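# Unload three sand cores from mould onto plywood boards

## Task

Lift three sand cores out of the mould: the long core with the rounded nose, plus the two upright bladed cores in the robot's right-hand half of the mould. Set all three down on the plywood boards next to the mould and release them. The remaining two cores must stay upright in the mould.

## Robot and tools

Robot: two six-joint arms, left_arm and right_arm, each with a two-finger gripper and a wrist camera (cam_left_wrist and cam_right_wrist, both 896x504). A two-camera stand is fixed to the floor behind the arms. Joint order for every arm, in calls and in result lists: waist, shoulder, elbow, wrist pitch, wrist yaw, wrist roll. Stated ranges (rad): waist -2.618 to 3.054, shoulder 0.000 to 3.142, elbow 0.000 to 3.142, wrist pitch -1.571 to 1.571, wrist yaw -1.571 to 1.571, wrist roll -2.094 to 2.094. The true ends may differ by up to 0.059 rad either way.

Frames: the scene frame has its origin at table-top height, halfway between the nominal arm bases; +x points out over the table, +y toward left_arm, +z up. Image left/right is not the same as arm names. Calibrated bases: left_arm at (+0.031, +0.345, 0) m, quat_wxyz (+1.000, 0, 0, +0.008); right_arm at (+0.030, -0.335, 0) m, quat_wxyz (+1.000, 0, 0, -0.014). Hand positions, orientations and wrist-camera poses in results are given in each arm's own base frame, and may be off by a few centimetres. The gripper's fingers point along its +z axis and close along its y axis; end_effector_position is the spot between the pads, about 1 cm short of the fingertips.

Row format (used by execute_actions and move): a single list of 14 numbers covering both arms, each in [-1, 1]: left_arm's six joint values then its opening, then the same seven for right_arm. Always send all 14. Joint values are offsets, not poses: they count from the Joint targets shown in the latest result, scaled so 1.0 equals 2.224 rad for waist, shoulder and elbow and 8.485 rad for the three wrist joints. Sending 0 for a joint keeps its current target. The opening is absolute: +1 fully open, -1 shut; to leave a gripper unchanged, resend its present command (0 means half-closed, not 'no change').

execute_actions: actions is a list of actions; each action is a list of up to 15 rows, one per 1/30 s step, and a short action repeats its last row to fill 15 steps. Within one action every row counts from the targets at that action's start, so repeating an offset in a later action moves further. An action that would push a joint more than 0.059 rad beyond its range is rejected for both arms; a malformed first action rejects the whole call. cameras: list of names, ["all"], or []; with an empty actions list all images come by default.

move: target is one row or a list of up to 15 rows; every row's offsets count from the same starting Joint targets, not from the previous row. All joints move together, so grippers travel on curves, with no collision avoidance. speed: rad/s for the joint with the longest way, 0.01 to 12.57, default 0.5 (one value or one per target). blend: rad of corner rounding per target, 0 means stop there. opening_speed: per-second rate of the opening change, at least 0.2. grip_force: per-pad limit in newtons, 10 to 50, one value or one per arm; it persists, and lower values close slowly. blocking=false returns early while motion continues. Result adds a move: line: done, off_target (resting more than 0.035 rad from target), moving, held or fault, plus limits=held if steps were withheld.

wait: seconds 0 to 10, holds last commands. stop: brakes a running move. zoom_image: camera (cam_left_wrist or cam_right_wrist) and region [x0, y0, x1, y1] in pixels of its latest image, at most 504 by 504. finished_scene: scene number, ends the scene; call nothing after it.

Results: Joint positions and Joint velocities per arm (rad, rad/s), then finger pad gap (m, 0.094 when open); Joint targets, the base for your next offsets; Tool commands; grip_measured (opening on the command scale, reads a bit wide when empty and somewhat narrow on a squeezed part); grip_effort_nm (motor effort, negative closing, not pad force); joint torques (include arm weight, noisy). 'joint sent to its limit' means a joint reached its end; 'joint command not followed' means the clearance check altered targets. MOTOR HOT warns of heating; OVER-TEMPERATURE FAULT folds that arm for good.

Motion limits: each step, a joint target may lead its measured angle by at most 0.339 rad (first three joints) or 2.2 rad (wrist joints), and an arm's targets are pulled back if they would put the gripper over 200 mm from where it is. Large offsets may need several actions.

Avoid: arm-to-arm contact or one gripper closing on the other; camera cables touching anything; fast moves into the table, mould or boards; dropping cores or opening while they still move; anything leaving the table; knocking over the two cores that must stay. Sand cores may crumble, so close gently with opening_speed and reduced grip_force, then lower parts fully before releasing. Don't hold loads stretched out for long, to limit motor heat. To end a push, command targets back past the measured positions.

Each tool is called after "Request:" as name(argument=value, ...), one argument or row to a line, values as JSON.

## Session

Request:
execute_actions(
  actions=[],
)

Scene clock: 0.00 s.
left_arm: end_effector_position=(+0.3491, -0.0518, +0.2090) grip_measured=+1.000 grip_effort_nm=n/a end_effector_quat_wxyz=(+0.533, -0.007, +0.815, -0.226) | right_arm: end_effector_position=(+0.3047, +0.0784, +0.1820) grip_measured=+1.000 grip_effort_nm=n/a end_effector_quat_wxyz=(+0.477, +0.034, +0.863, +0.162)
Joint positions: left_arm=[0.064 1.008 0.577 0.059 0.429 -0.249 0.094] | right_arm=[0.21 0.845 0.563 -0.234 -0.068 0.329 0.094]
Joint velocities: within noise
Joint torques (N m): no reading
Heat: left arm: 34 °C; right arm: 34 °C.
Joint targets: left_arm=[0.064 1.000 0.586 0.063 0.431 -0.247] | right_arm=[0.210 0.838 0.575 -0.230 -0.068 0.327]
Tool commands: left_gripper/opening=+1.0 right_gripper/opening=+1.0

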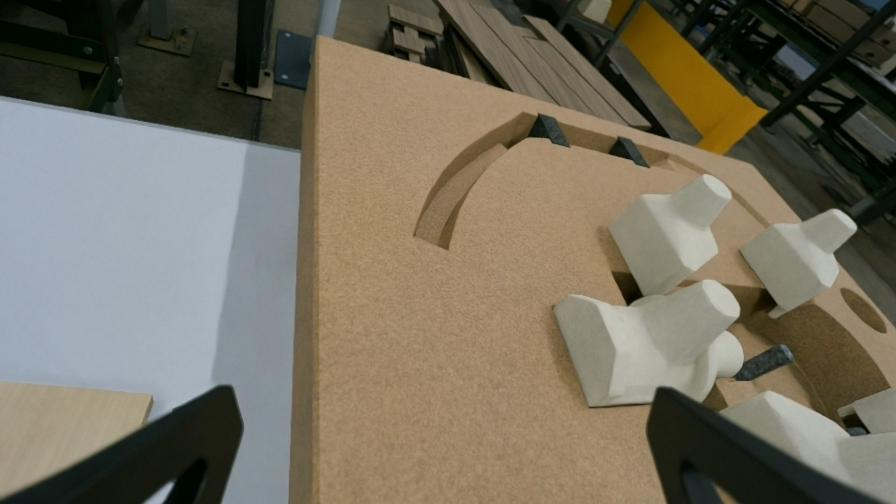

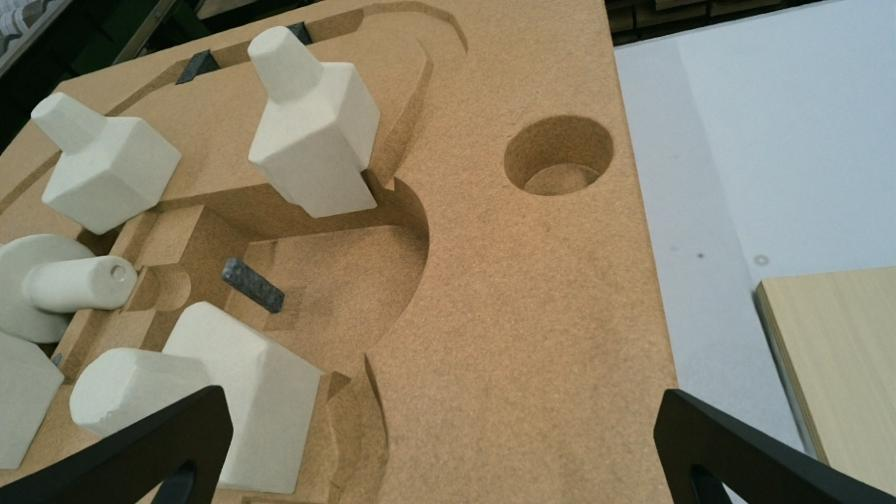

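Request:
move(
  target=[
    [-0.05,0.12,0.3,-0.06,-0.03,0.015,1,0,0.15,0.3,-0.05,0.004,-0.02,1],
    [-0.231,0.3363,0.5252,-0.1143,-0.0508,0.0291,1,0.157,0.3835,0.5112,-0.0933,0.008,-0.0385,1],
  ],
  speed=0.9,
  blend=0.15,
  cameras=["all"],
)

Scene clock: 7.13 s.
left_arm: end_effector_position=(+0.4156, -0.2034, +0.2370) grip_measured=+1.000 grip_effort_nm=0.03 end_effector_quat_wxyz=(+0.312, +0.212, +0.923, -0.078) | right_arm: end_effector_position=(+0.3612, +0.2295, +0.2236) grip_measured=+1.000 grip_effort_nm=0.03 end_effector_quat_wxyz=(+0.259, -0.264, +0.926, +0.079)
Joint positions: left_arm=[-0.454 1.74 1.727 -0.903 0.01 -0.006 0.094] | right_arm=[0.561 1.692 1.679 -1.011 -0.006 0.007 0.094]
Joint torques (N m): left_arm=[0.17 -7.02 7.68 1.56 -0.09 0.02] | right_arm=[-0.21 -7.04 8.34 0.85 0.05 -0.08]
Heat: left arm: 35 °C; right arm: 36 °C.
Joint targets: left_arm=[-0.450 1.748 1.754 -0.907 0.000 0.000] | right_arm=[0.558 1.691 1.712 -1.022 0.000 0.000]
move: done

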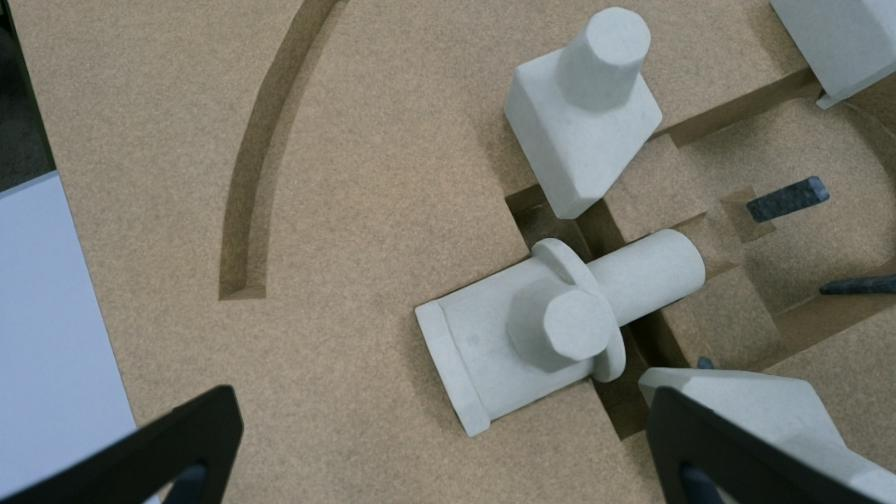

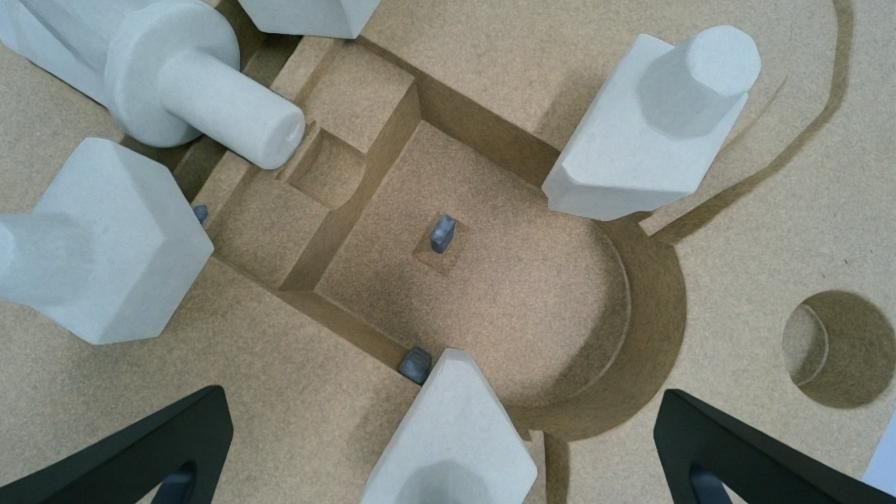

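Request:
move(
  target=[
    [-0.0513,0.0782,0.0949,-0.011,0,0,1,0,-0.0978,-0.1583,0.016,0,0,1],
    [-0.0513,0.0679,-0.018,0.0132,0,0,1,0,-0.0994,-0.2518,0.0401,0,0,0.6],
  ],
  speed=0.5,
  blend=0.05,
  grip_force=45,
  cameras=["all"],
)

Scene clock: 24.53 s.
left_arm: end_effector_position=(+0.4184, -0.2626, +0.1751) grip_measured=+1.000 grip_effort_nm=0.03 end_effector_quat_wxyz=(+0.275, +0.263, +0.921, -0.083) | right_arm: end_effector_position=(+0.3187, +0.2027, +0.1413) grip_measured=+0.603 grip_effort_nm=-0.13 end_effector_quat_wxyz=(+0.251, -0.265, +0.928, +0.076)
Joint positions: left_arm=[-0.56 1.897 1.72 -0.812 0.007 -0.006 0.094] | right_arm=[0.561 1.495 1.159 -0.705 -0.006 0.006 0.075]
Joint torques (N m): left_arm=[-0.21 -8.91 4.98 1.67 -0.04 0.02] | right_arm=[-0.23 -7.57 5.3 1.13 0.05 -0.11]
Heat: left arm: 36 °C; right arm: 38 °C.
Joint targets: left_arm=[-0.564 1.899 1.714 -0.795 0.000 0.000] | right_arm=[0.558 1.470 1.152 -0.682 0.000 0.000]
grip_force (N): 45, 45
move: done

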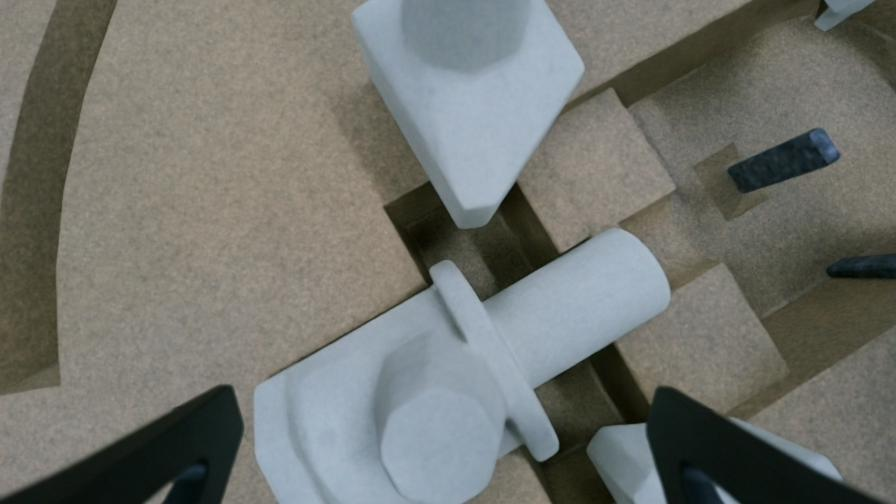

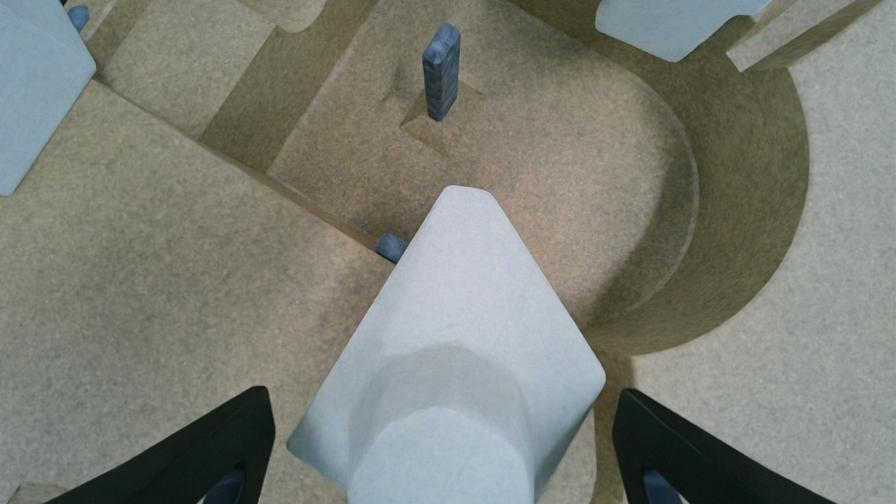

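Request:
move(
  target=[
    [0,0.018,0,0.0047,0,0,0.6,0,-0.001,0.003,-0.0002,0,0,0.6],
    [0,0.018,0,0.0047,0,0,-0.9,0,-0.001,0.003,-0.0002,0,0,-0.9],
  ],
  speed=0.4,
  opening_speed=1.2,
  cameras=["all"],
)

Scene clock: 32.37 s.
left_arm: end_effector_position=(+0.4268, -0.2672, +0.1691) grip_measured=-0.438 grip_effort_nm=-0.90 end_effector_quat_wxyz=(+0.282, +0.263, +0.919, -0.083) | right_arm: end_effector_position=(+0.3207, +0.2027, +0.1499) grip_measured=-0.242 grip_effort_nm=-0.88 end_effector_quat_wxyz=(+0.265, -0.264, +0.924, +0.077)
Joint positions: left_arm=[-0.56 1.921 1.72 -0.772 0.004 -0.003 0.026] | right_arm=[0.561 1.475 1.159 -0.694 0 0.004 0.036]
Joint torques (N m): left_arm=[-0.35 -7.94 5.01 1.7 -0.01 0] | right_arm=[-0.21 -5.94 5.9 1.05 0 -0.08]
Heat: left arm: 36 °C; right arm: 37 °C.
Joint targets: left_arm=[-0.564 1.939 1.714 -0.755 0.000 0.000] | right_arm=[0.558 1.468 1.159 -0.684 0.000 0.000]
grip_force (N): 45, 45
move: done

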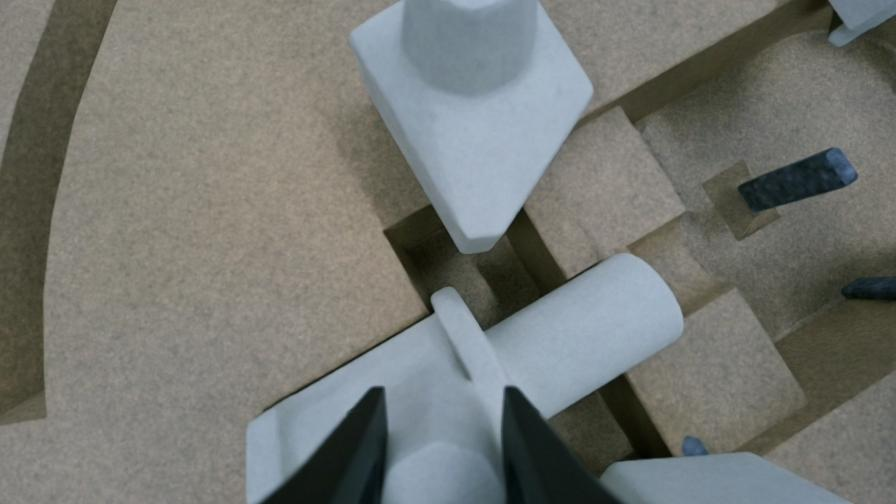

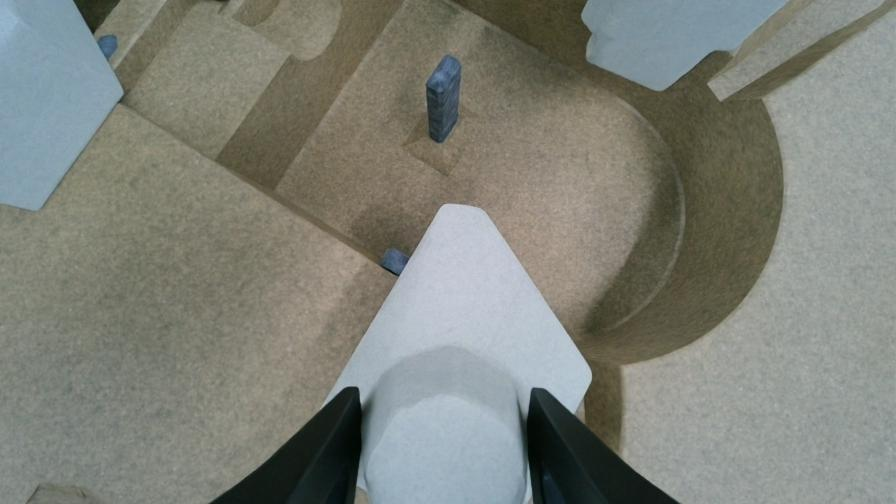

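Request:
move(
  target=[
    [0,0,0,0,0,0,0.6,0,0,0,0,0,0,-0.9],
    [0,0,-0.0247,0.0065,0,0,0.6,0,0.0406,0.2725,-0.0616,0,0,-0.9],
    [0,0,-0.0247,0.0065,0,0,-0.9,0,0.0406,0.2725,-0.0616,0,0,-0.9],
  ],
  speed=0.5,
  opening_speed=1.2,
  cameras=["all"],
)

Scene clock: 42.37 s.
left_arm: end_effector_position=(+0.4276, -0.2677, +0.1567) grip_measured=-0.336 grip_effort_nm=-0.88 end_effector_quat_wxyz=(+0.284, +0.264, +0.918, -0.084) | right_arm: end_effector_position=(+0.3109, +0.1966, +0.2576) grip_measured=-0.246 grip_effort_nm=-0.91 end_effector_quat_wxyz=(+0.230, -0.267, +0.933, +0.067)
Joint positions: left_arm=[-0.56 1.921 1.669 -0.717 0.004 -0.001 0.031] | right_arm=[0.561 1.564 1.718 -1.24 0 0.003 0.035]
Joint torques (N m): left_arm=[-0.31 -7.94 4.63 1.71 -0.05 -0.05] | right_arm=[-0.21 -6.09 9.1 1.16 0 -0.07]
Heat: left arm: 36 °C; right arm: 38 °C.
Joint targets: left_arm=[-0.564 1.939 1.659 -0.700 0.000 0.000] | right_arm=[0.558 1.558 1.765 -1.206 0.000 0.000]
grip_force (N): 45, 45
move: off_target (right_arm); right_arm: the elbow is farthest, 0.047 rad from its target

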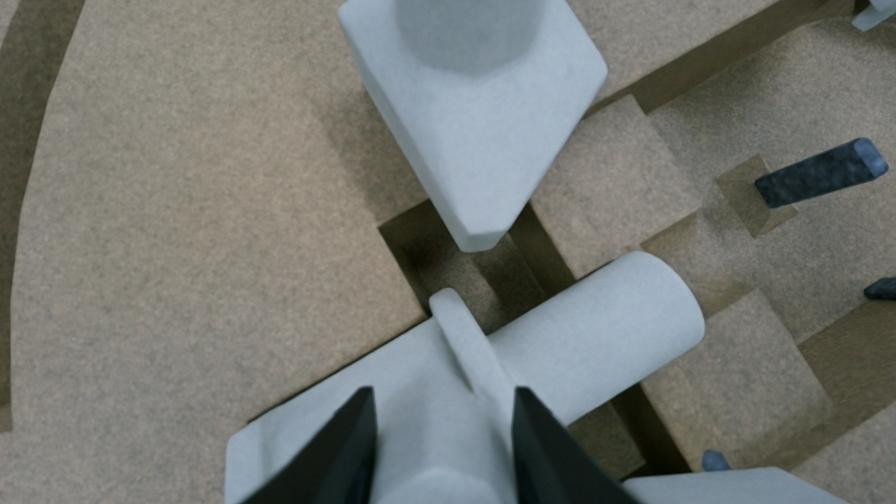

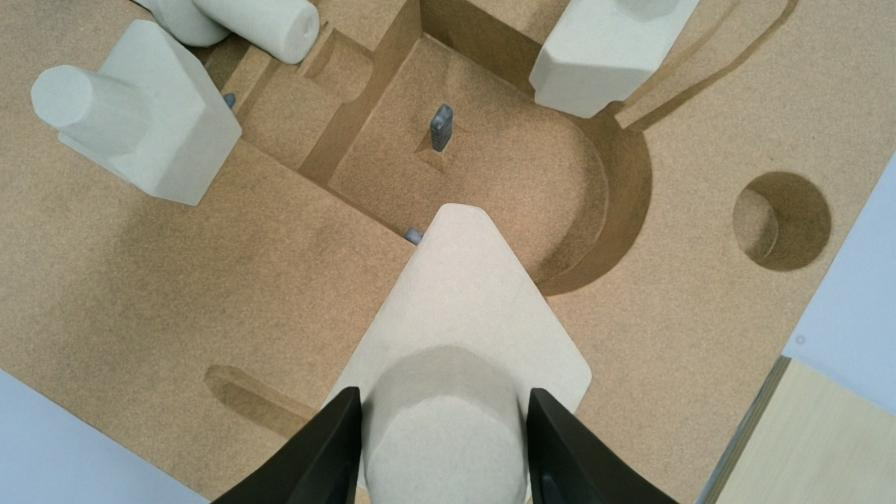

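Request:
move(
  target=[
    [0,0.0184,0.1983,-0.0448,0,0,-0.9,-0.5207,0.0189,-0.0067,0.0184,0,0,-0.9],
    [0.02,-0.04,0.2208,-0.0648,0,0,-0.9,-0.57,0.06,-0.06,0.0164,-0.05,0,-0.9],
    [0.4492,-0.3098,-0.143,-0.0471,0,0,-0.9,-0.6511,0.1403,-0.1607,0.0116,-0.1414,0,-0.9],
  ],
  speed=0.75,
  blend=0.05,
  cameras=["all"],
)

Scene clock: 69.43 s.
left_arm: end_effector_position=(+0.2706, +0.1273, +0.2147) grip_measured=-0.337 grip_effort_nm=-0.91 end_effector_quat_wxyz=(+0.215, -0.210, +0.953, +0.051) | right_arm: end_effector_position=(+0.3421, -0.1618, +0.1615) grip_measured=-0.246 grip_effort_nm=-0.91 end_effector_quat_wxyz=(+0.217, +0.370, +0.768, +0.477)
Joint positions: left_arm=[0.432 1.296 1.33 -1.16 -0.007 0 0.031] | right_arm=[-0.884 1.875 1.405 -1.117 -1.102 0.003 0.035]
Joint torques (N m): left_arm=[0.25 -7.12 6.05 1.91 0.09 -0.07] | right_arm=[-0.51 -8.08 5.16 0.18 -1.39 -0.08]
Heat: left arm: 37 °C; right arm: 40 °C.
Joint targets: left_arm=[0.435 1.250 1.342 -1.100 0.000 0.000] | right_arm=[-0.889 1.870 1.407 -1.108 -1.200 0.000]
grip_force (N): 45, 45
move: off_target (left_arm, right_arm); left_arm: the wrist pitch is farthest, 0.060 rad from its target; right_arm: the wrist yaw is farthest, 0.097 rad from its target

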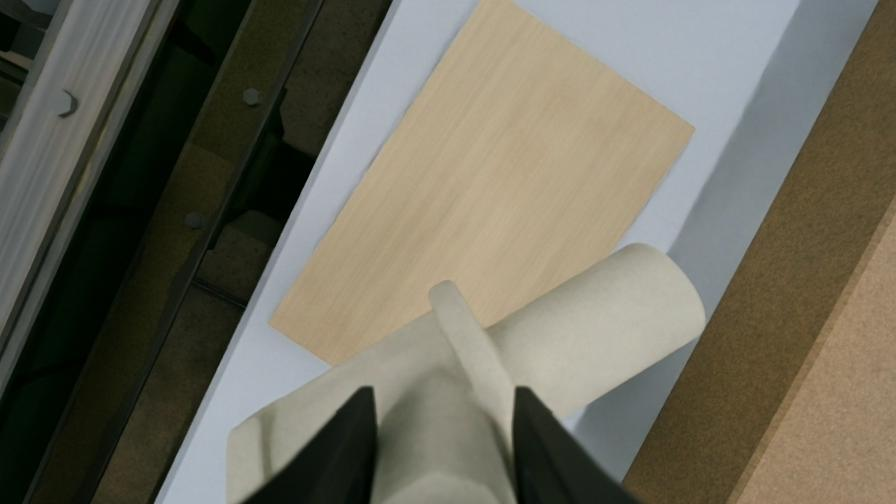

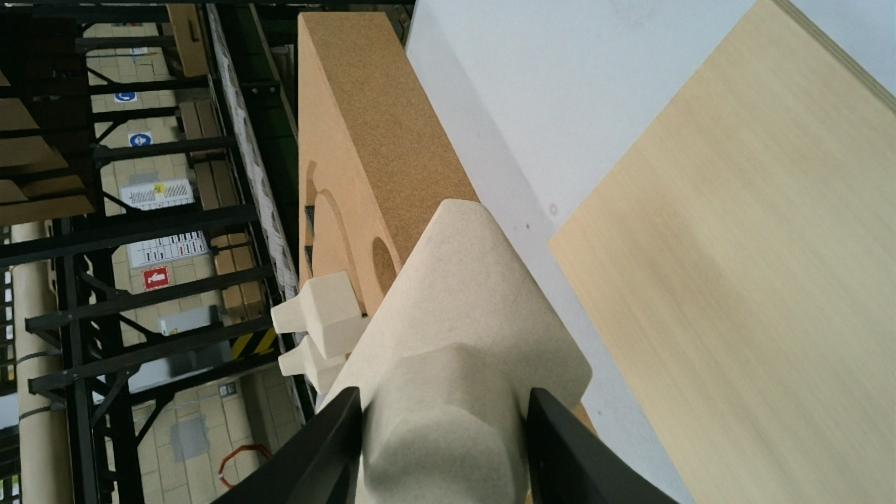

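Request:
move(
  target=[-0.0067,0.0549,-0.1313,0.066,0,0,-0.9,0,0.0551,-0.0897,0.038,0,0,-0.9],
  speed=0.35,
  cameras=["all"],
)

Scene clock: 78.77 s.
left_arm: end_effector_position=(+0.3283, +0.1521, +0.1431) grip_measured=-0.337 grip_effort_nm=-0.91 end_effector_quat_wxyz=(+0.285, -0.204, +0.934, +0.065) | right_arm: end_effector_position=(+0.3435, -0.1604, +0.0849) grip_measured=-0.246 grip_effort_nm=-0.91 end_effector_quat_wxyz=(+0.224, +0.366, +0.760, +0.488)
Joint positions: left_arm=[0.428 1.384 1.035 -0.629 -0.006 0 0.031] | right_arm=[-0.886 1.988 1.212 -0.809 -1.134 0.004 0.035]
Joint torques (N m): left_arm=[-0.58 -5.55 6.57 2.49 0.1 -0.08] | right_arm=[-0.36 -7.62 4.11 0.32 -1.08 -0.08]
Heat: left arm: 37 °C; right arm: 38 °C.
Joint targets: left_arm=[0.420 1.372 1.050 -0.540 0.000 0.000] | right_arm=[-0.890 1.993 1.208 -0.785 -1.200 0.000]
grip_force (N): 45, 45
move: off_target (left_arm, right_arm); left_arm: the wrist pitch is farthest, 0.089 rad from its target; right_arm: the wrist yaw is farthest, 0.066 rad from its target

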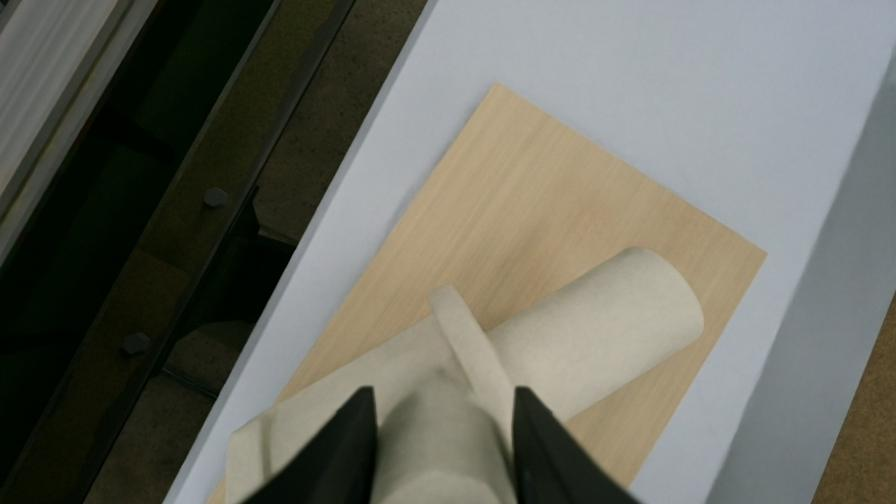

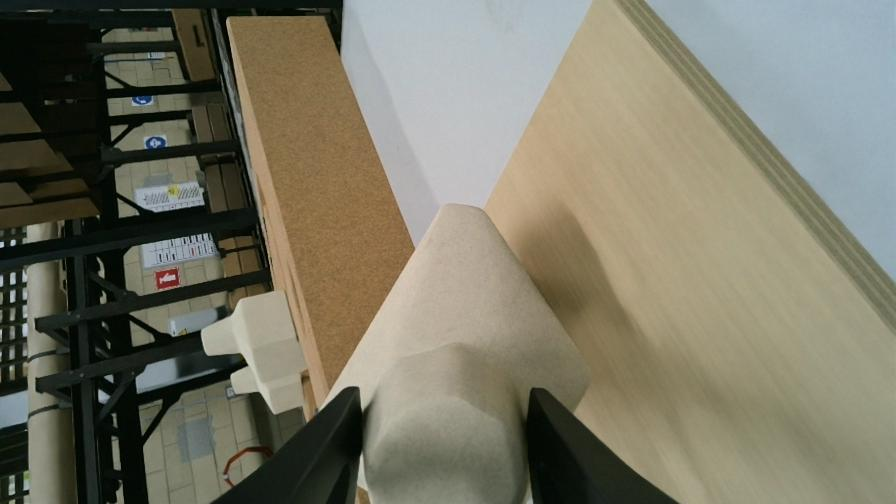

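Request:
move(
  target=[0,0.012,-0.025,0.0096,0,0,-0.9,0,0.0095,-0.0088,0.0048,0,0,-0.9],
  speed=0.15,
)

Request:
move(
  target=[0,0.006,-0.0125,0.0048,0,0,-0.9,0,0.0075,-0.007,0.0038,0,0,-0.9],
  speed=0.1,
  cameras=["all"],
)

Scene clock: 85.50 s.
left_arm: end_effector_position=(+0.3316, +0.1536, +0.1243) grip_measured=-0.337 grip_effort_nm=-0.91 end_effector_quat_wxyz=(+0.286, -0.204, +0.934, +0.065) | right_arm: end_effector_position=(+0.3457, -0.1595, +0.0816) grip_measured=-0.246 grip_effort_nm=-0.91 end_effector_quat_wxyz=(+0.231, +0.363, +0.752, +0.499)
Joint positions: left_arm=[0.428 1.409 0.981 -0.548 -0.006 0 0.031] | right_arm=[-0.886 2.003 1.196 -0.771 -1.165 0.009 0.035]
Joint torques (N m): left_arm=[-0.58 -5.65 6.35 2.5 0.09 -0.09] | right_arm=[-0.38 -7.28 3.79 0.35 -0.79 -0.14]
Heat: left arm: 37 °C; right arm: 37 °C.
Joint targets: left_arm=[0.420 1.399 0.994 -0.458 0.000 0.000] | right_arm=[-0.890 2.014 1.188 -0.745 -1.200 0.000]
grip_force (N): 45, 45
move: off_target (left_arm); left_arm: the wrist pitch is farthest, 0.090 rad from its target

Scene clock: 86.37 s.
left_arm: end_effector_position=(+0.3357, +0.1552, +0.1217) grip_measured=-0.337 grip_effort_nm=-0.90 end_effector_quat_wxyz=(+0.296, -0.203, +0.931, +0.067) | right_arm: end_effector_position=(+0.3472, -0.1586, +0.0789) grip_measured=-0.246 grip_effort_nm=-0.91 end_effector_quat_wxyz=(+0.236, +0.360, +0.746, +0.508)
Joint positions: left_arm=[0.428 1.413 0.96 -0.502 -0.005 0 0.031] | right_arm=[-0.886 2.016 1.184 -0.741 -1.19 0.013 0.035]
Joint torques (N m): left_arm=[-0.58 -4.88 5.85 2.46 0.07 -0.03] | right_arm=[-0.38 -7.02 3.51 0.4 -0.56 -0.21]
Heat: left arm: 37 °C; right arm: 37 °C.
Joint targets: left_arm=[0.420 1.412 0.966 -0.418 0.000 0.000] | right_arm=[-0.890 2.031 1.173 -0.712 -1.200 0.000]
grip_force (N): 45, 45
move: off_target (left_arm); left_arm: the wrist pitch is farthest, 0.085 rad from its target

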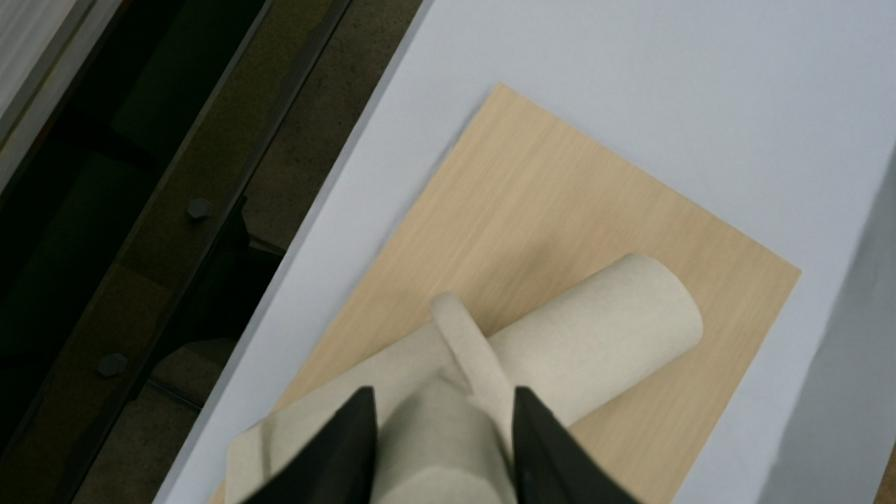

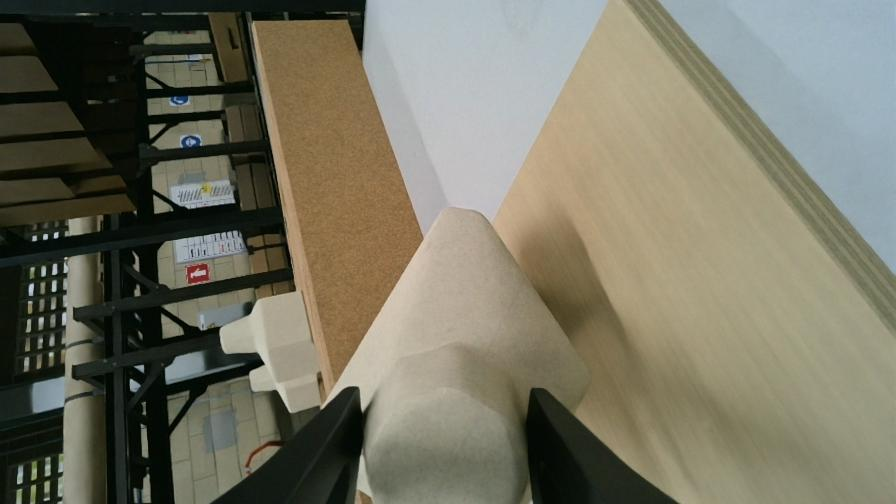

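Request:
move(
  target=[0,0,0,0,0,0,0.3,0,0.0459,-0.0414,0.023,-0.0236,0,-0.9],
  speed=0.12,
  opening_speed=0.4,
  cameras=["all"],
)

Scene clock: 95.33 s.
left_arm: end_effector_position=(+0.3473, +0.1605, +0.1312) grip_measured=+0.298 grip_effort_nm=0.13 end_effector_quat_wxyz=(+0.325, -0.201, +0.921, +0.073) | right_arm: end_effector_position=(+0.3494, -0.1471, +0.0635) grip_measured=-0.246 grip_effort_nm=-0.91 end_effector_quat_wxyz=(+0.269, +0.337, +0.688, +0.583)
Joint positions: left_arm=[0.428 1.413 0.96 -0.438 -0.005 0 0.061] | right_arm=[-0.889 2.118 1.09 -0.549 -1.395 0.017 0.035]
Joint torques (N m): left_arm=[-0.58 -5.03 5.87 1.87 0.06 -0.07] | right_arm=[-0.06 -7.17 3 0.41 -0.53 -0.23]
Heat: left arm: 37 °C; right arm: 36 °C.
Joint targets: left_arm=[0.420 1.412 0.966 -0.418 0.000 0.000] | right_arm=[-0.890 2.133 1.081 -0.517 -1.400 0.000]
grip_force (N): 45, 45
move: done

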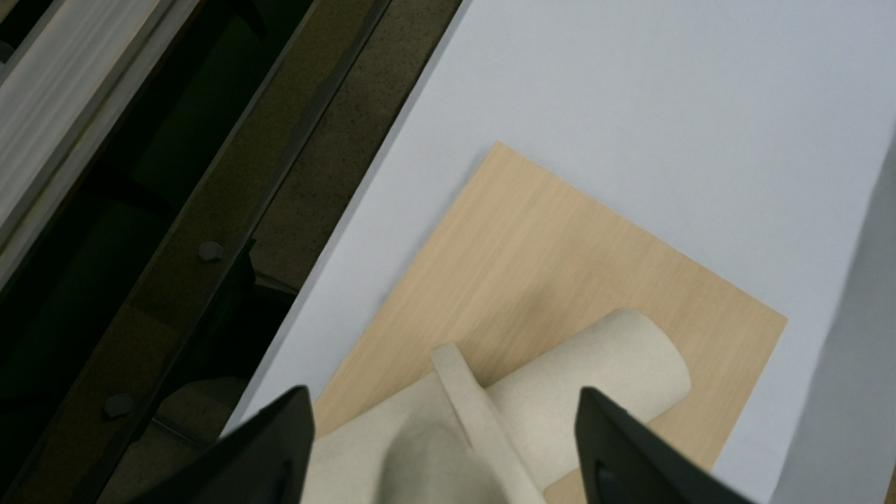

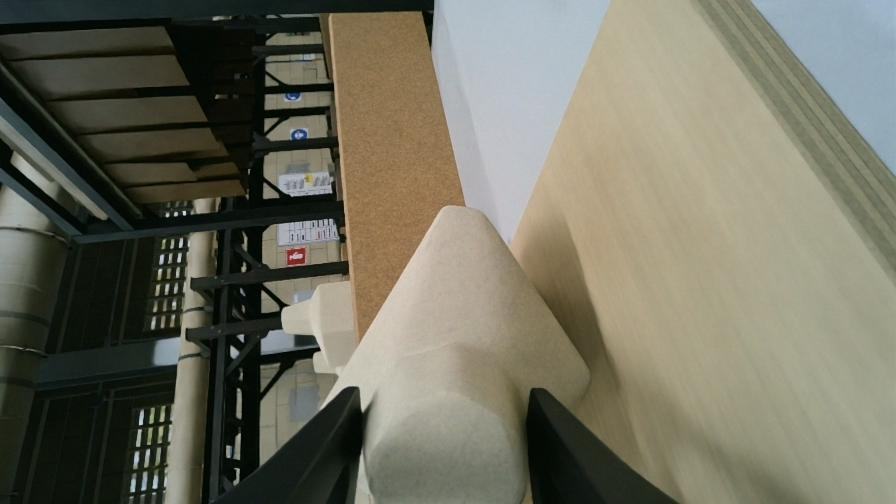

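Request:
move(
  target=[
    [0,-0.005,0.01,0,0,0,1,0,0,0,0,0,0,-0.1],
    [-0.0,-0.06,0.08,-0.02,0,0,1,0,0,0,0,0,0,0.1],
  ],
  opening_speed=0.35,
  cameras=["all"],
)

Scene clock: 102.17 s.
left_arm: end_effector_position=(+0.3464, +0.1601, +0.2221) grip_measured=+0.998 grip_effort_nm=0.13 end_effector_quat_wxyz=(+0.391, -0.195, +0.895, +0.087) | right_arm: end_effector_position=(+0.3498, -0.1484, +0.0597) grip_measured=+0.097 grip_effort_nm=0.18 end_effector_quat_wxyz=(+0.270, +0.337, +0.694, +0.576)
Joint positions: left_arm=[0.428 1.288 1.128 -0.587 -0.005 0 0.094] | right_arm=[-0.889 2.121 1.09 -0.536 -1.379 0.017 0.052]
Joint torques (N m): left_arm=[-0.53 -4.81 6.95 1.81 0.06 -0.07] | right_arm=[-0.03 -7.41 3 0.3 -0.7 -0.22]
Heat: left arm: 38 °C; right arm: 36 °C.
Joint targets: left_arm=[0.420 1.279 1.144 -0.587 0.000 0.000] | right_arm=[-0.890 2.133 1.081 -0.517 -1.400 0.000]
grip_force (N): 45, 45
move: done

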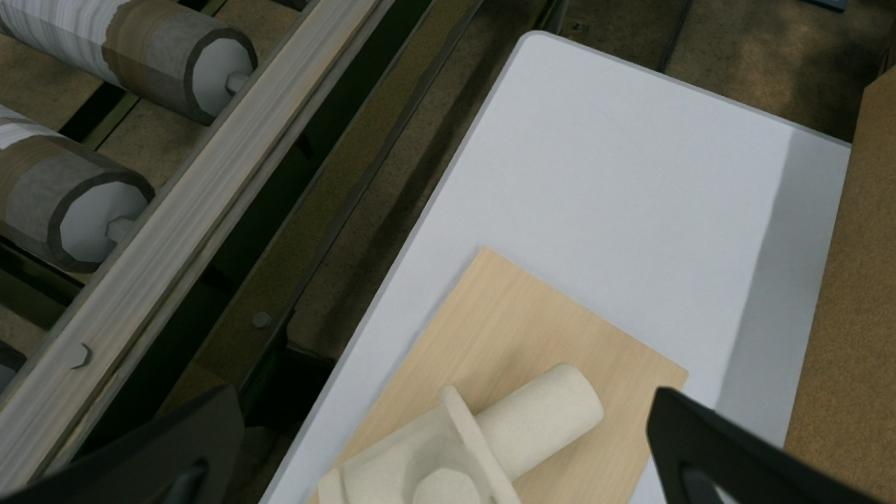

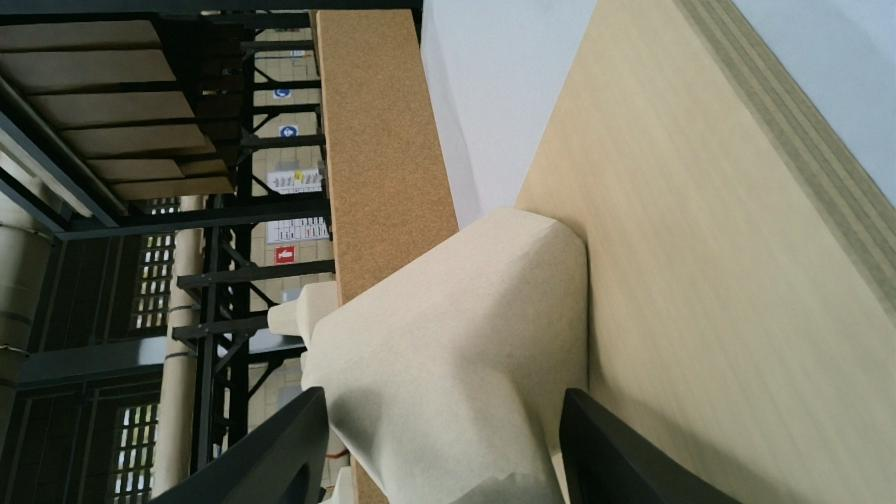

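Request:
move(
  target=[
    [0,0,0,0,0,0,1,0,0,0,0,0,0,0.5],
    [0,0,0,0,0,0,1,-0.0944,0,0,0,0,0,0.5],
    [0,0,0,0,0,0,1,-0.0944,-0.1272,0.2334,-0.0451,0.03,0,1],
    [0,0,0,0,0,0,1,0.26,-0.1272,0.3682,-0.045,0.165,0,1],
    [0,0,0,0,0,0,1,0.5733,-0.063,0.4348,-0.04,0.165,0,1],
  ],
  speed=[0.8,0.6,1.1,1.3,1.3],
  blend=[0,0.05,0.15,0.15,0],
  cameras=["cam_right_wrist"],
)

Scene clock: 112.53 s.
left_arm: end_effector_position=(+0.3464, +0.1601, +0.2221) grip_measured=+0.998 grip_effort_nm=0.13 end_effector_quat_wxyz=(+0.391, -0.195, +0.895, +0.087) | right_arm: end_effector_position=(+0.4946, +0.2049, +0.2404) grip_measured=+0.997 grip_effort_nm=0.17 end_effector_quat_wxyz=(+0.348, -0.180, +0.917, +0.072)
Joint positions: left_arm=[0.428 1.288 1.128 -0.587 -0.005 0 0.094] | right_arm=[0.389 1.984 2.015 -0.876 -0.006 0.004 0.094]
Joint torques (N m): left_arm=[-0.61 -4.82 6.98 1.83 0.07 -0.04] | right_arm=[-0.12 -8.8 8.49 1.32 0.04 -0.1]
Heat: left arm: 38 °C; right arm: 36 °C.
Joint targets: left_arm=[0.420 1.279 1.144 -0.587 0.000 0.000] | right_arm=[0.386 1.992 2.048 -0.857 0.000 0.000]
grip_force (N): 45, 45
move: done; blend cut to 0 rad at target 3
Images, in order (width x height): cam_right_wrist 896x504.

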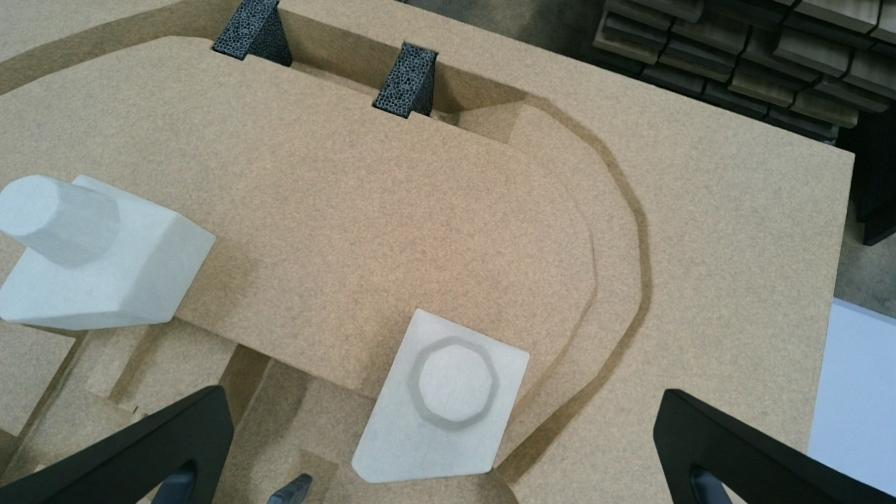

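Request:
move(
  target=[
    [0,0,0,0,0,0,1,-0.009,-0.0034,-0.0947,0.024,0,0,1],
    [0,0,0,0,0,0,1,-0.009,0.004,-0.1974,0.0486,0,0,0.6],
  ],
  speed=0.5,
  blend=0.05,
  cameras=["cam_right_wrist"],
)

Scene clock: 121.20 s.
left_arm: end_effector_position=(+0.3464, +0.1601, +0.2221) grip_measured=+0.998 grip_effort_nm=0.13 end_effector_quat_wxyz=(+0.391, -0.195, +0.895, +0.087) | right_arm: end_effector_position=(+0.5057, +0.2000, +0.1355) grip_measured=+0.603 grip_effort_nm=-0.14 end_effector_quat_wxyz=(+0.345, -0.172, +0.920, +0.070)
Joint positions: left_arm=[0.428 1.288 1.128 -0.587 -0.005 0 0.094] | right_arm=[0.371 1.996 1.615 -0.47 -0.01 0.004 0.075]
Joint torques (N m): left_arm=[-0.5 -4.85 6.98 1.83 0.09 -0.06] | right_arm=[-0.51 -9.25 5.56 1.38 0.09 -0.09]
Heat: left arm: 38 °C; right arm: 37 °C.
Joint targets: left_arm=[0.420 1.279 1.144 -0.587 0.000 0.000] | right_arm=[0.366 2.001 1.609 -0.444 0.000 0.000]
grip_force (N): 45, 45
move: done
Images, in order (width x height): cam_right_wrist 896x504.

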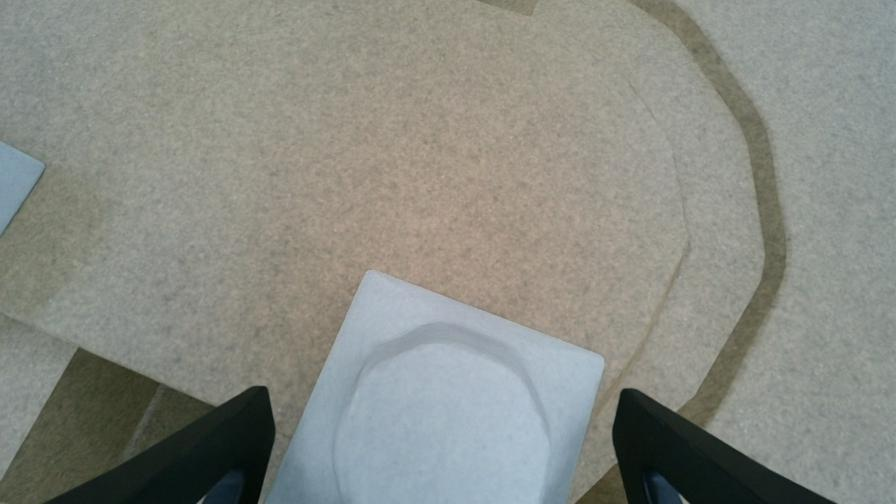

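Request:
move(
  target=[
    [0,0,0,0,0,0,1,0.001,0.0045,0.037,-0.0088,0,0,0.6],
    [0,0,0,0,0,0,1,0.001,0.0045,0.037,-0.0088,0,0,-0.9],
  ],
  speed=0.4,
  opening_speed=1.2,
  cameras=["cam_right_wrist"],
)

Scene clock: 128.07 s.
left_arm: end_effector_position=(+0.3464, +0.1601, +0.2221) grip_measured=+0.998 grip_effort_nm=0.12 end_effector_quat_wxyz=(+0.391, -0.195, +0.895, +0.087) | right_arm: end_effector_position=(+0.5070, +0.2013, +0.1444) grip_measured=+0.226 grip_effort_nm=-0.91 end_effector_quat_wxyz=(+0.343, -0.173, +0.920, +0.072)
Joint positions: left_arm=[0.428 1.288 1.128 -0.587 -0.005 0 0.094] | right_arm=[0.371 2 1.66 -0.513 -0.014 0.004 0.058]
Joint torques (N m): left_arm=[-0.54 -4.68 6.99 1.8 0.07 -0.08] | right_arm=[-0.32 -8.85 8.58 1.09 0.12 -0.09]
Heat: left arm: 39 °C; right arm: 37 °C.
Joint targets: left_arm=[0.420 1.279 1.144 -0.587 0.000 0.000] | right_arm=[0.368 2.012 1.691 -0.519 0.000 0.000]
grip_force (N): 45, 45
move: done
Images, in order (width x height): cam_right_wrist 896x504.

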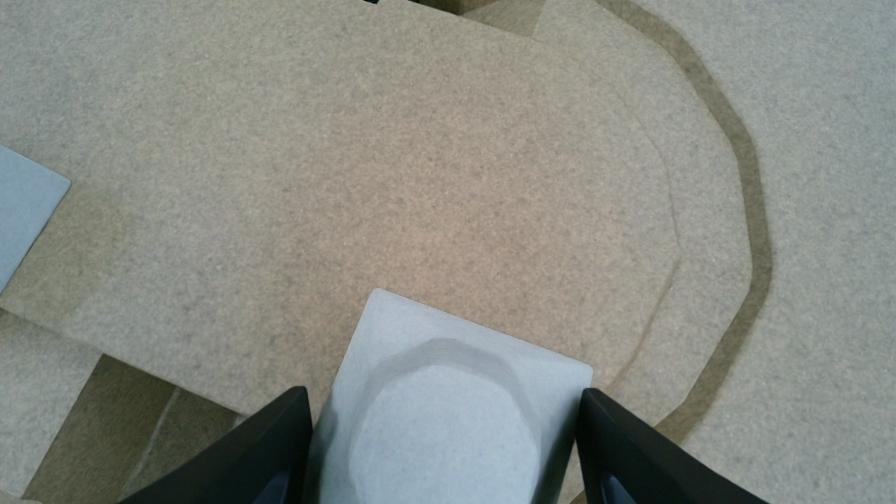

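Request:
move(
  target=[
    [0,0,0,0,0,0,1,0.001,0,0,0,0,0,0.6],
    [0,0,0,0,0,0,1,0.001,0.0045,0.0225,-0.0047,0,0,0.6],
    [0,0,0,0,0,0,1,0.001,0.0045,0.0225,-0.0047,0,0,-0.9],
  ],
  speed=0.4,
  opening_speed=1.2,
  cameras=["cam_right_wrist"],
)

Scene clock: 136.57 s.
left_arm: end_effector_position=(+0.3464, +0.1601, +0.2221) grip_measured=+0.998 grip_effort_nm=0.13 end_effector_quat_wxyz=(+0.391, -0.195, +0.895, +0.087) | right_arm: end_effector_position=(+0.5106, +0.2014, +0.1558) grip_measured=-0.228 grip_effort_nm=-0.88 end_effector_quat_wxyz=(+0.346, -0.173, +0.919, +0.069)
Joint positions: left_arm=[0.428 1.288 1.128 -0.587 -0.005 0 0.094] | right_arm=[0.371 2.007 1.711 -0.553 -0.008 0.002 0.036]
Joint torques (N m): left_arm=[-0.55 -4.79 6.93 1.84 0.07 -0.08] | right_arm=[-0.12 -8.64 8.46 1.09 0.06 -0.06]
Heat: left arm: 39 °C; right arm: 37 °C.
Joint targets: left_arm=[0.420 1.279 1.144 -0.587 0.000 0.000] | right_arm=[0.370 2.022 1.741 -0.559 0.000 0.000]
grip_force (N): 45, 45
move: done
Images, in order (width x height): cam_right_wrist 896x504.

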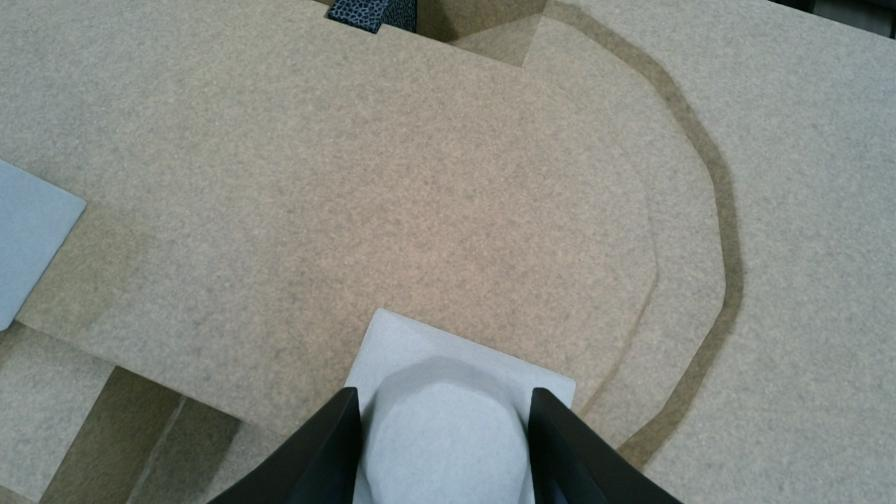

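Request:
move(
  target=[
    [0,0,0,0,0,0,1,0,0.008,0.112,-0.0225,0,0,-0.9],
    [0,0,0,0,0,0,1,0,-0.0324,0.1839,-0.0496,0,0,-0.9],
    [0,0,0,0,0,0,1,-0.4362,-0.1897,0.004,-0.0461,0,0,-0.9],
    [0,0,0,0,0,0,1,-0.661,-0.2572,-0.1533,-0.0579,-0.06,0,-0.9],
    [0,0,0,0,0,0,1,-0.7284,-0.265,-0.3638,-0.0602,-0.1414,0,-0.9],
  ],
  speed=[0.4,0.7,0.9,0.8,0.7],
  blend=[0.05,0.08,0.08,0.08,0],
  cameras=["cam_right_wrist"],
)

Scene clock: 150.53 s.
left_arm: end_effector_position=(+0.3464, +0.1601, +0.2221) grip_measured=+0.998 grip_effort_nm=0.13 end_effector_quat_wxyz=(+0.391, -0.195, +0.895, +0.087) | right_arm: end_effector_position=(+0.2286, -0.1651, +0.1596) grip_measured=-0.230 grip_effort_nm=-0.91 end_effector_quat_wxyz=(+0.301, +0.498, +0.686, +0.437)
Joint positions: left_arm=[0.428 1.288 1.128 -0.587 -0.005 0 0.094] | right_arm=[-1.243 1.463 0.932 -1.06 -1.118 0.001 0.036]
Joint torques (N m): left_arm=[-0.51 -4.77 6.91 1.82 0.08 -0.05] | right_arm=[-0.68 -6.87 4.94 0.01 -1.26 -0.06]
Heat: left arm: 39 °C; right arm: 37 °C.
Joint targets: left_arm=[0.420 1.279 1.144 -0.587 0.000 0.000] | right_arm=[-1.250 1.432 0.932 -1.069 -1.200 0.000]
grip_force (N): 45, 45
move: off_target (right_arm); right_arm: the wrist yaw is farthest, 0.081 rad from its target
Images, in order (width x height): cam_right_wrist 896x504.

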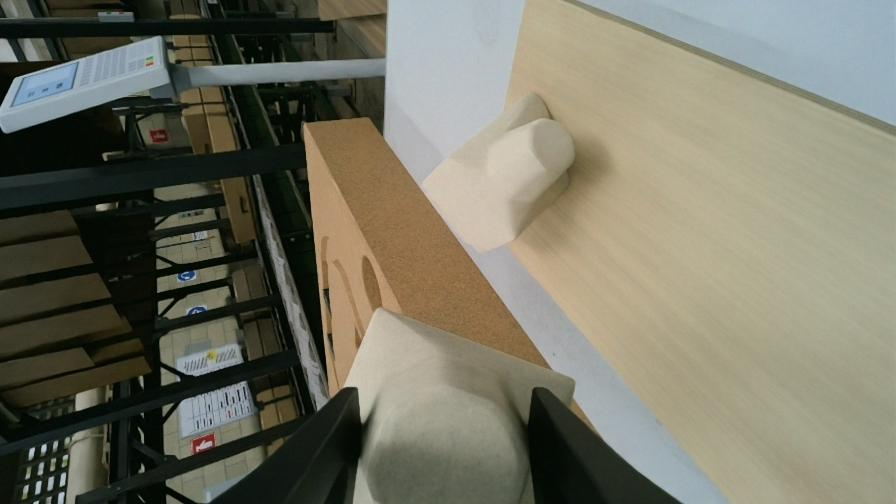

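Request:
move(
  target=[0,0,0,0,0,0,1,-0.027,0.0998,-0.0769,0.0462,0,0,-0.9],
  speed=0.35,
)

Request:
move(
  target=[0,0,0,0,0,0,1,0,0.0095,-0.0088,0.0048,0,0,-0.9],
  speed=0.15,
)

Request:
move(
  target=[0,0,0,0,0,0,1,0,0.0095,-0.0088,0.0048,0,0,-0.9],
  speed=0.15,
  cameras=["cam_right_wrist"],
)

Scene clock: 160.20 s.
left_arm: end_effector_position=(+0.3464, +0.1601, +0.2221) grip_measured=+0.998 grip_effort_nm=0.13 end_effector_quat_wxyz=(+0.391, -0.195, +0.895, +0.087) | right_arm: end_effector_position=(+0.2216, -0.1890, +0.0803) grip_measured=-0.230 grip_effort_nm=-0.91 end_effector_quat_wxyz=(+0.319, +0.516, +0.672, +0.426)
Joint positions: left_arm=[0.428 1.288 1.128 -0.587 -0.005 0 0.094] | right_arm=[-1.303 1.654 0.762 -0.688 -1.122 0.001 0.036]
Joint torques (N m): left_arm=[-0.58 -4.79 6.97 1.8 0.06 -0.06] | right_arm=[-0.69 -5.15 4.04 0.18 -1.2 -0.06]
Heat: left arm: 39 °C; right arm: 36 °C.
Joint targets: left_arm=[0.420 1.279 1.144 -0.587 0.000 0.000] | right_arm=[-1.310 1.654 0.761 -0.677 -1.200 0.000]
grip_force (N): 45, 45
move: off_target (right_arm); right_arm: the wrist yaw is farthest, 0.078 rad from its target

Scene clock: 161.13 s.
left_arm: end_effector_position=(+0.3464, +0.1601, +0.2221) grip_measured=+0.998 grip_effort_nm=0.12 end_effector_quat_wxyz=(+0.391, -0.195, +0.895, +0.087) | right_arm: end_effector_position=(+0.2215, -0.1887, +0.0727) grip_measured=-0.230 grip_effort_nm=-0.91 end_effector_quat_wxyz=(+0.321, +0.515, +0.672, +0.425)
Joint positions: left_arm=[0.428 1.288 1.128 -0.587 -0.005 0 0.094] | right_arm=[-1.303 1.673 0.744 -0.648 -1.123 0.001 0.036]
Joint torques (N m): left_arm=[-0.54 -4.79 6.95 1.8 0.08 -0.05] | right_arm=[-0.65 -5 3.79 0.18 -1.2 -0.06]
Heat: left arm: 39 °C; right arm: 36 °C.
Joint targets: left_arm=[0.420 1.279 1.144 -0.587 0.000 0.000] | right_arm=[-1.310 1.675 0.741 -0.637 -1.200 0.000]
grip_force (N): 45, 45
move: off_target (right_arm); right_arm: the wrist yaw is farthest, 0.077 rad from its target

Scene clock: 162.00 s.
left_arm: end_effector_position=(+0.3464, +0.1601, +0.2221) grip_measured=+0.998 grip_effort_nm=0.13 end_effector_quat_wxyz=(+0.391, -0.195, +0.895, +0.087) | right_arm: end_effector_position=(+0.2226, -0.1876, +0.0683) grip_measured=-0.230 grip_effort_nm=-0.91 end_effector_quat_wxyz=(+0.325, +0.512, +0.668, +0.431)
Joint positions: left_arm=[0.428 1.288 1.128 -0.587 -0.005 0 0.094] | right_arm=[-1.303 1.691 0.728 -0.612 -1.14 0.001 0.036]
Joint torques (N m): left_arm=[-0.55 -4.79 6.99 1.83 0.09 -0.1] | right_arm=[-0.68 -4.79 3.51 0.27 -1.03 -0.05]
Heat: left arm: 39 °C; right arm: 36 °C.
Joint targets: left_arm=[0.420 1.279 1.144 -0.587 0.000 0.000] | right_arm=[-1.310 1.696 0.722 -0.596 -1.200 0.000]
grip_force (N): 45, 45
move: off_target (right_arm); right_arm: the wrist yaw is farthest, 0.060 rad from its target
Images, in order (width x height): cam_right_wrist 896x504.

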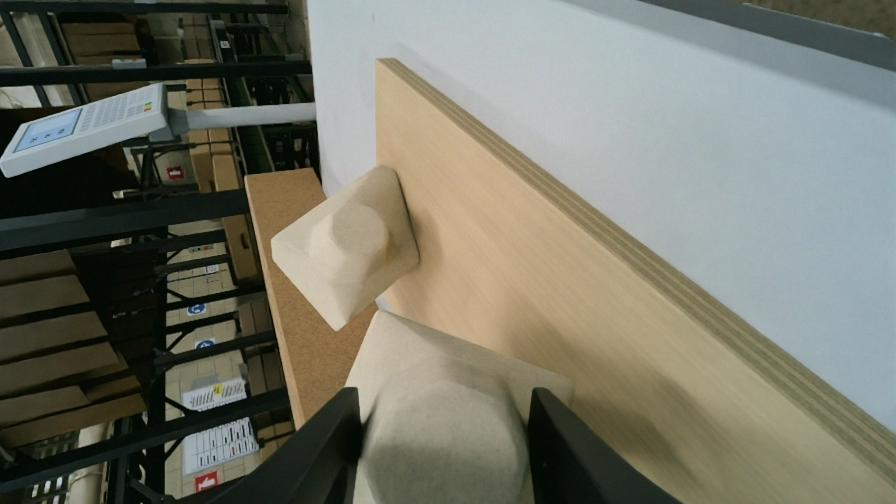

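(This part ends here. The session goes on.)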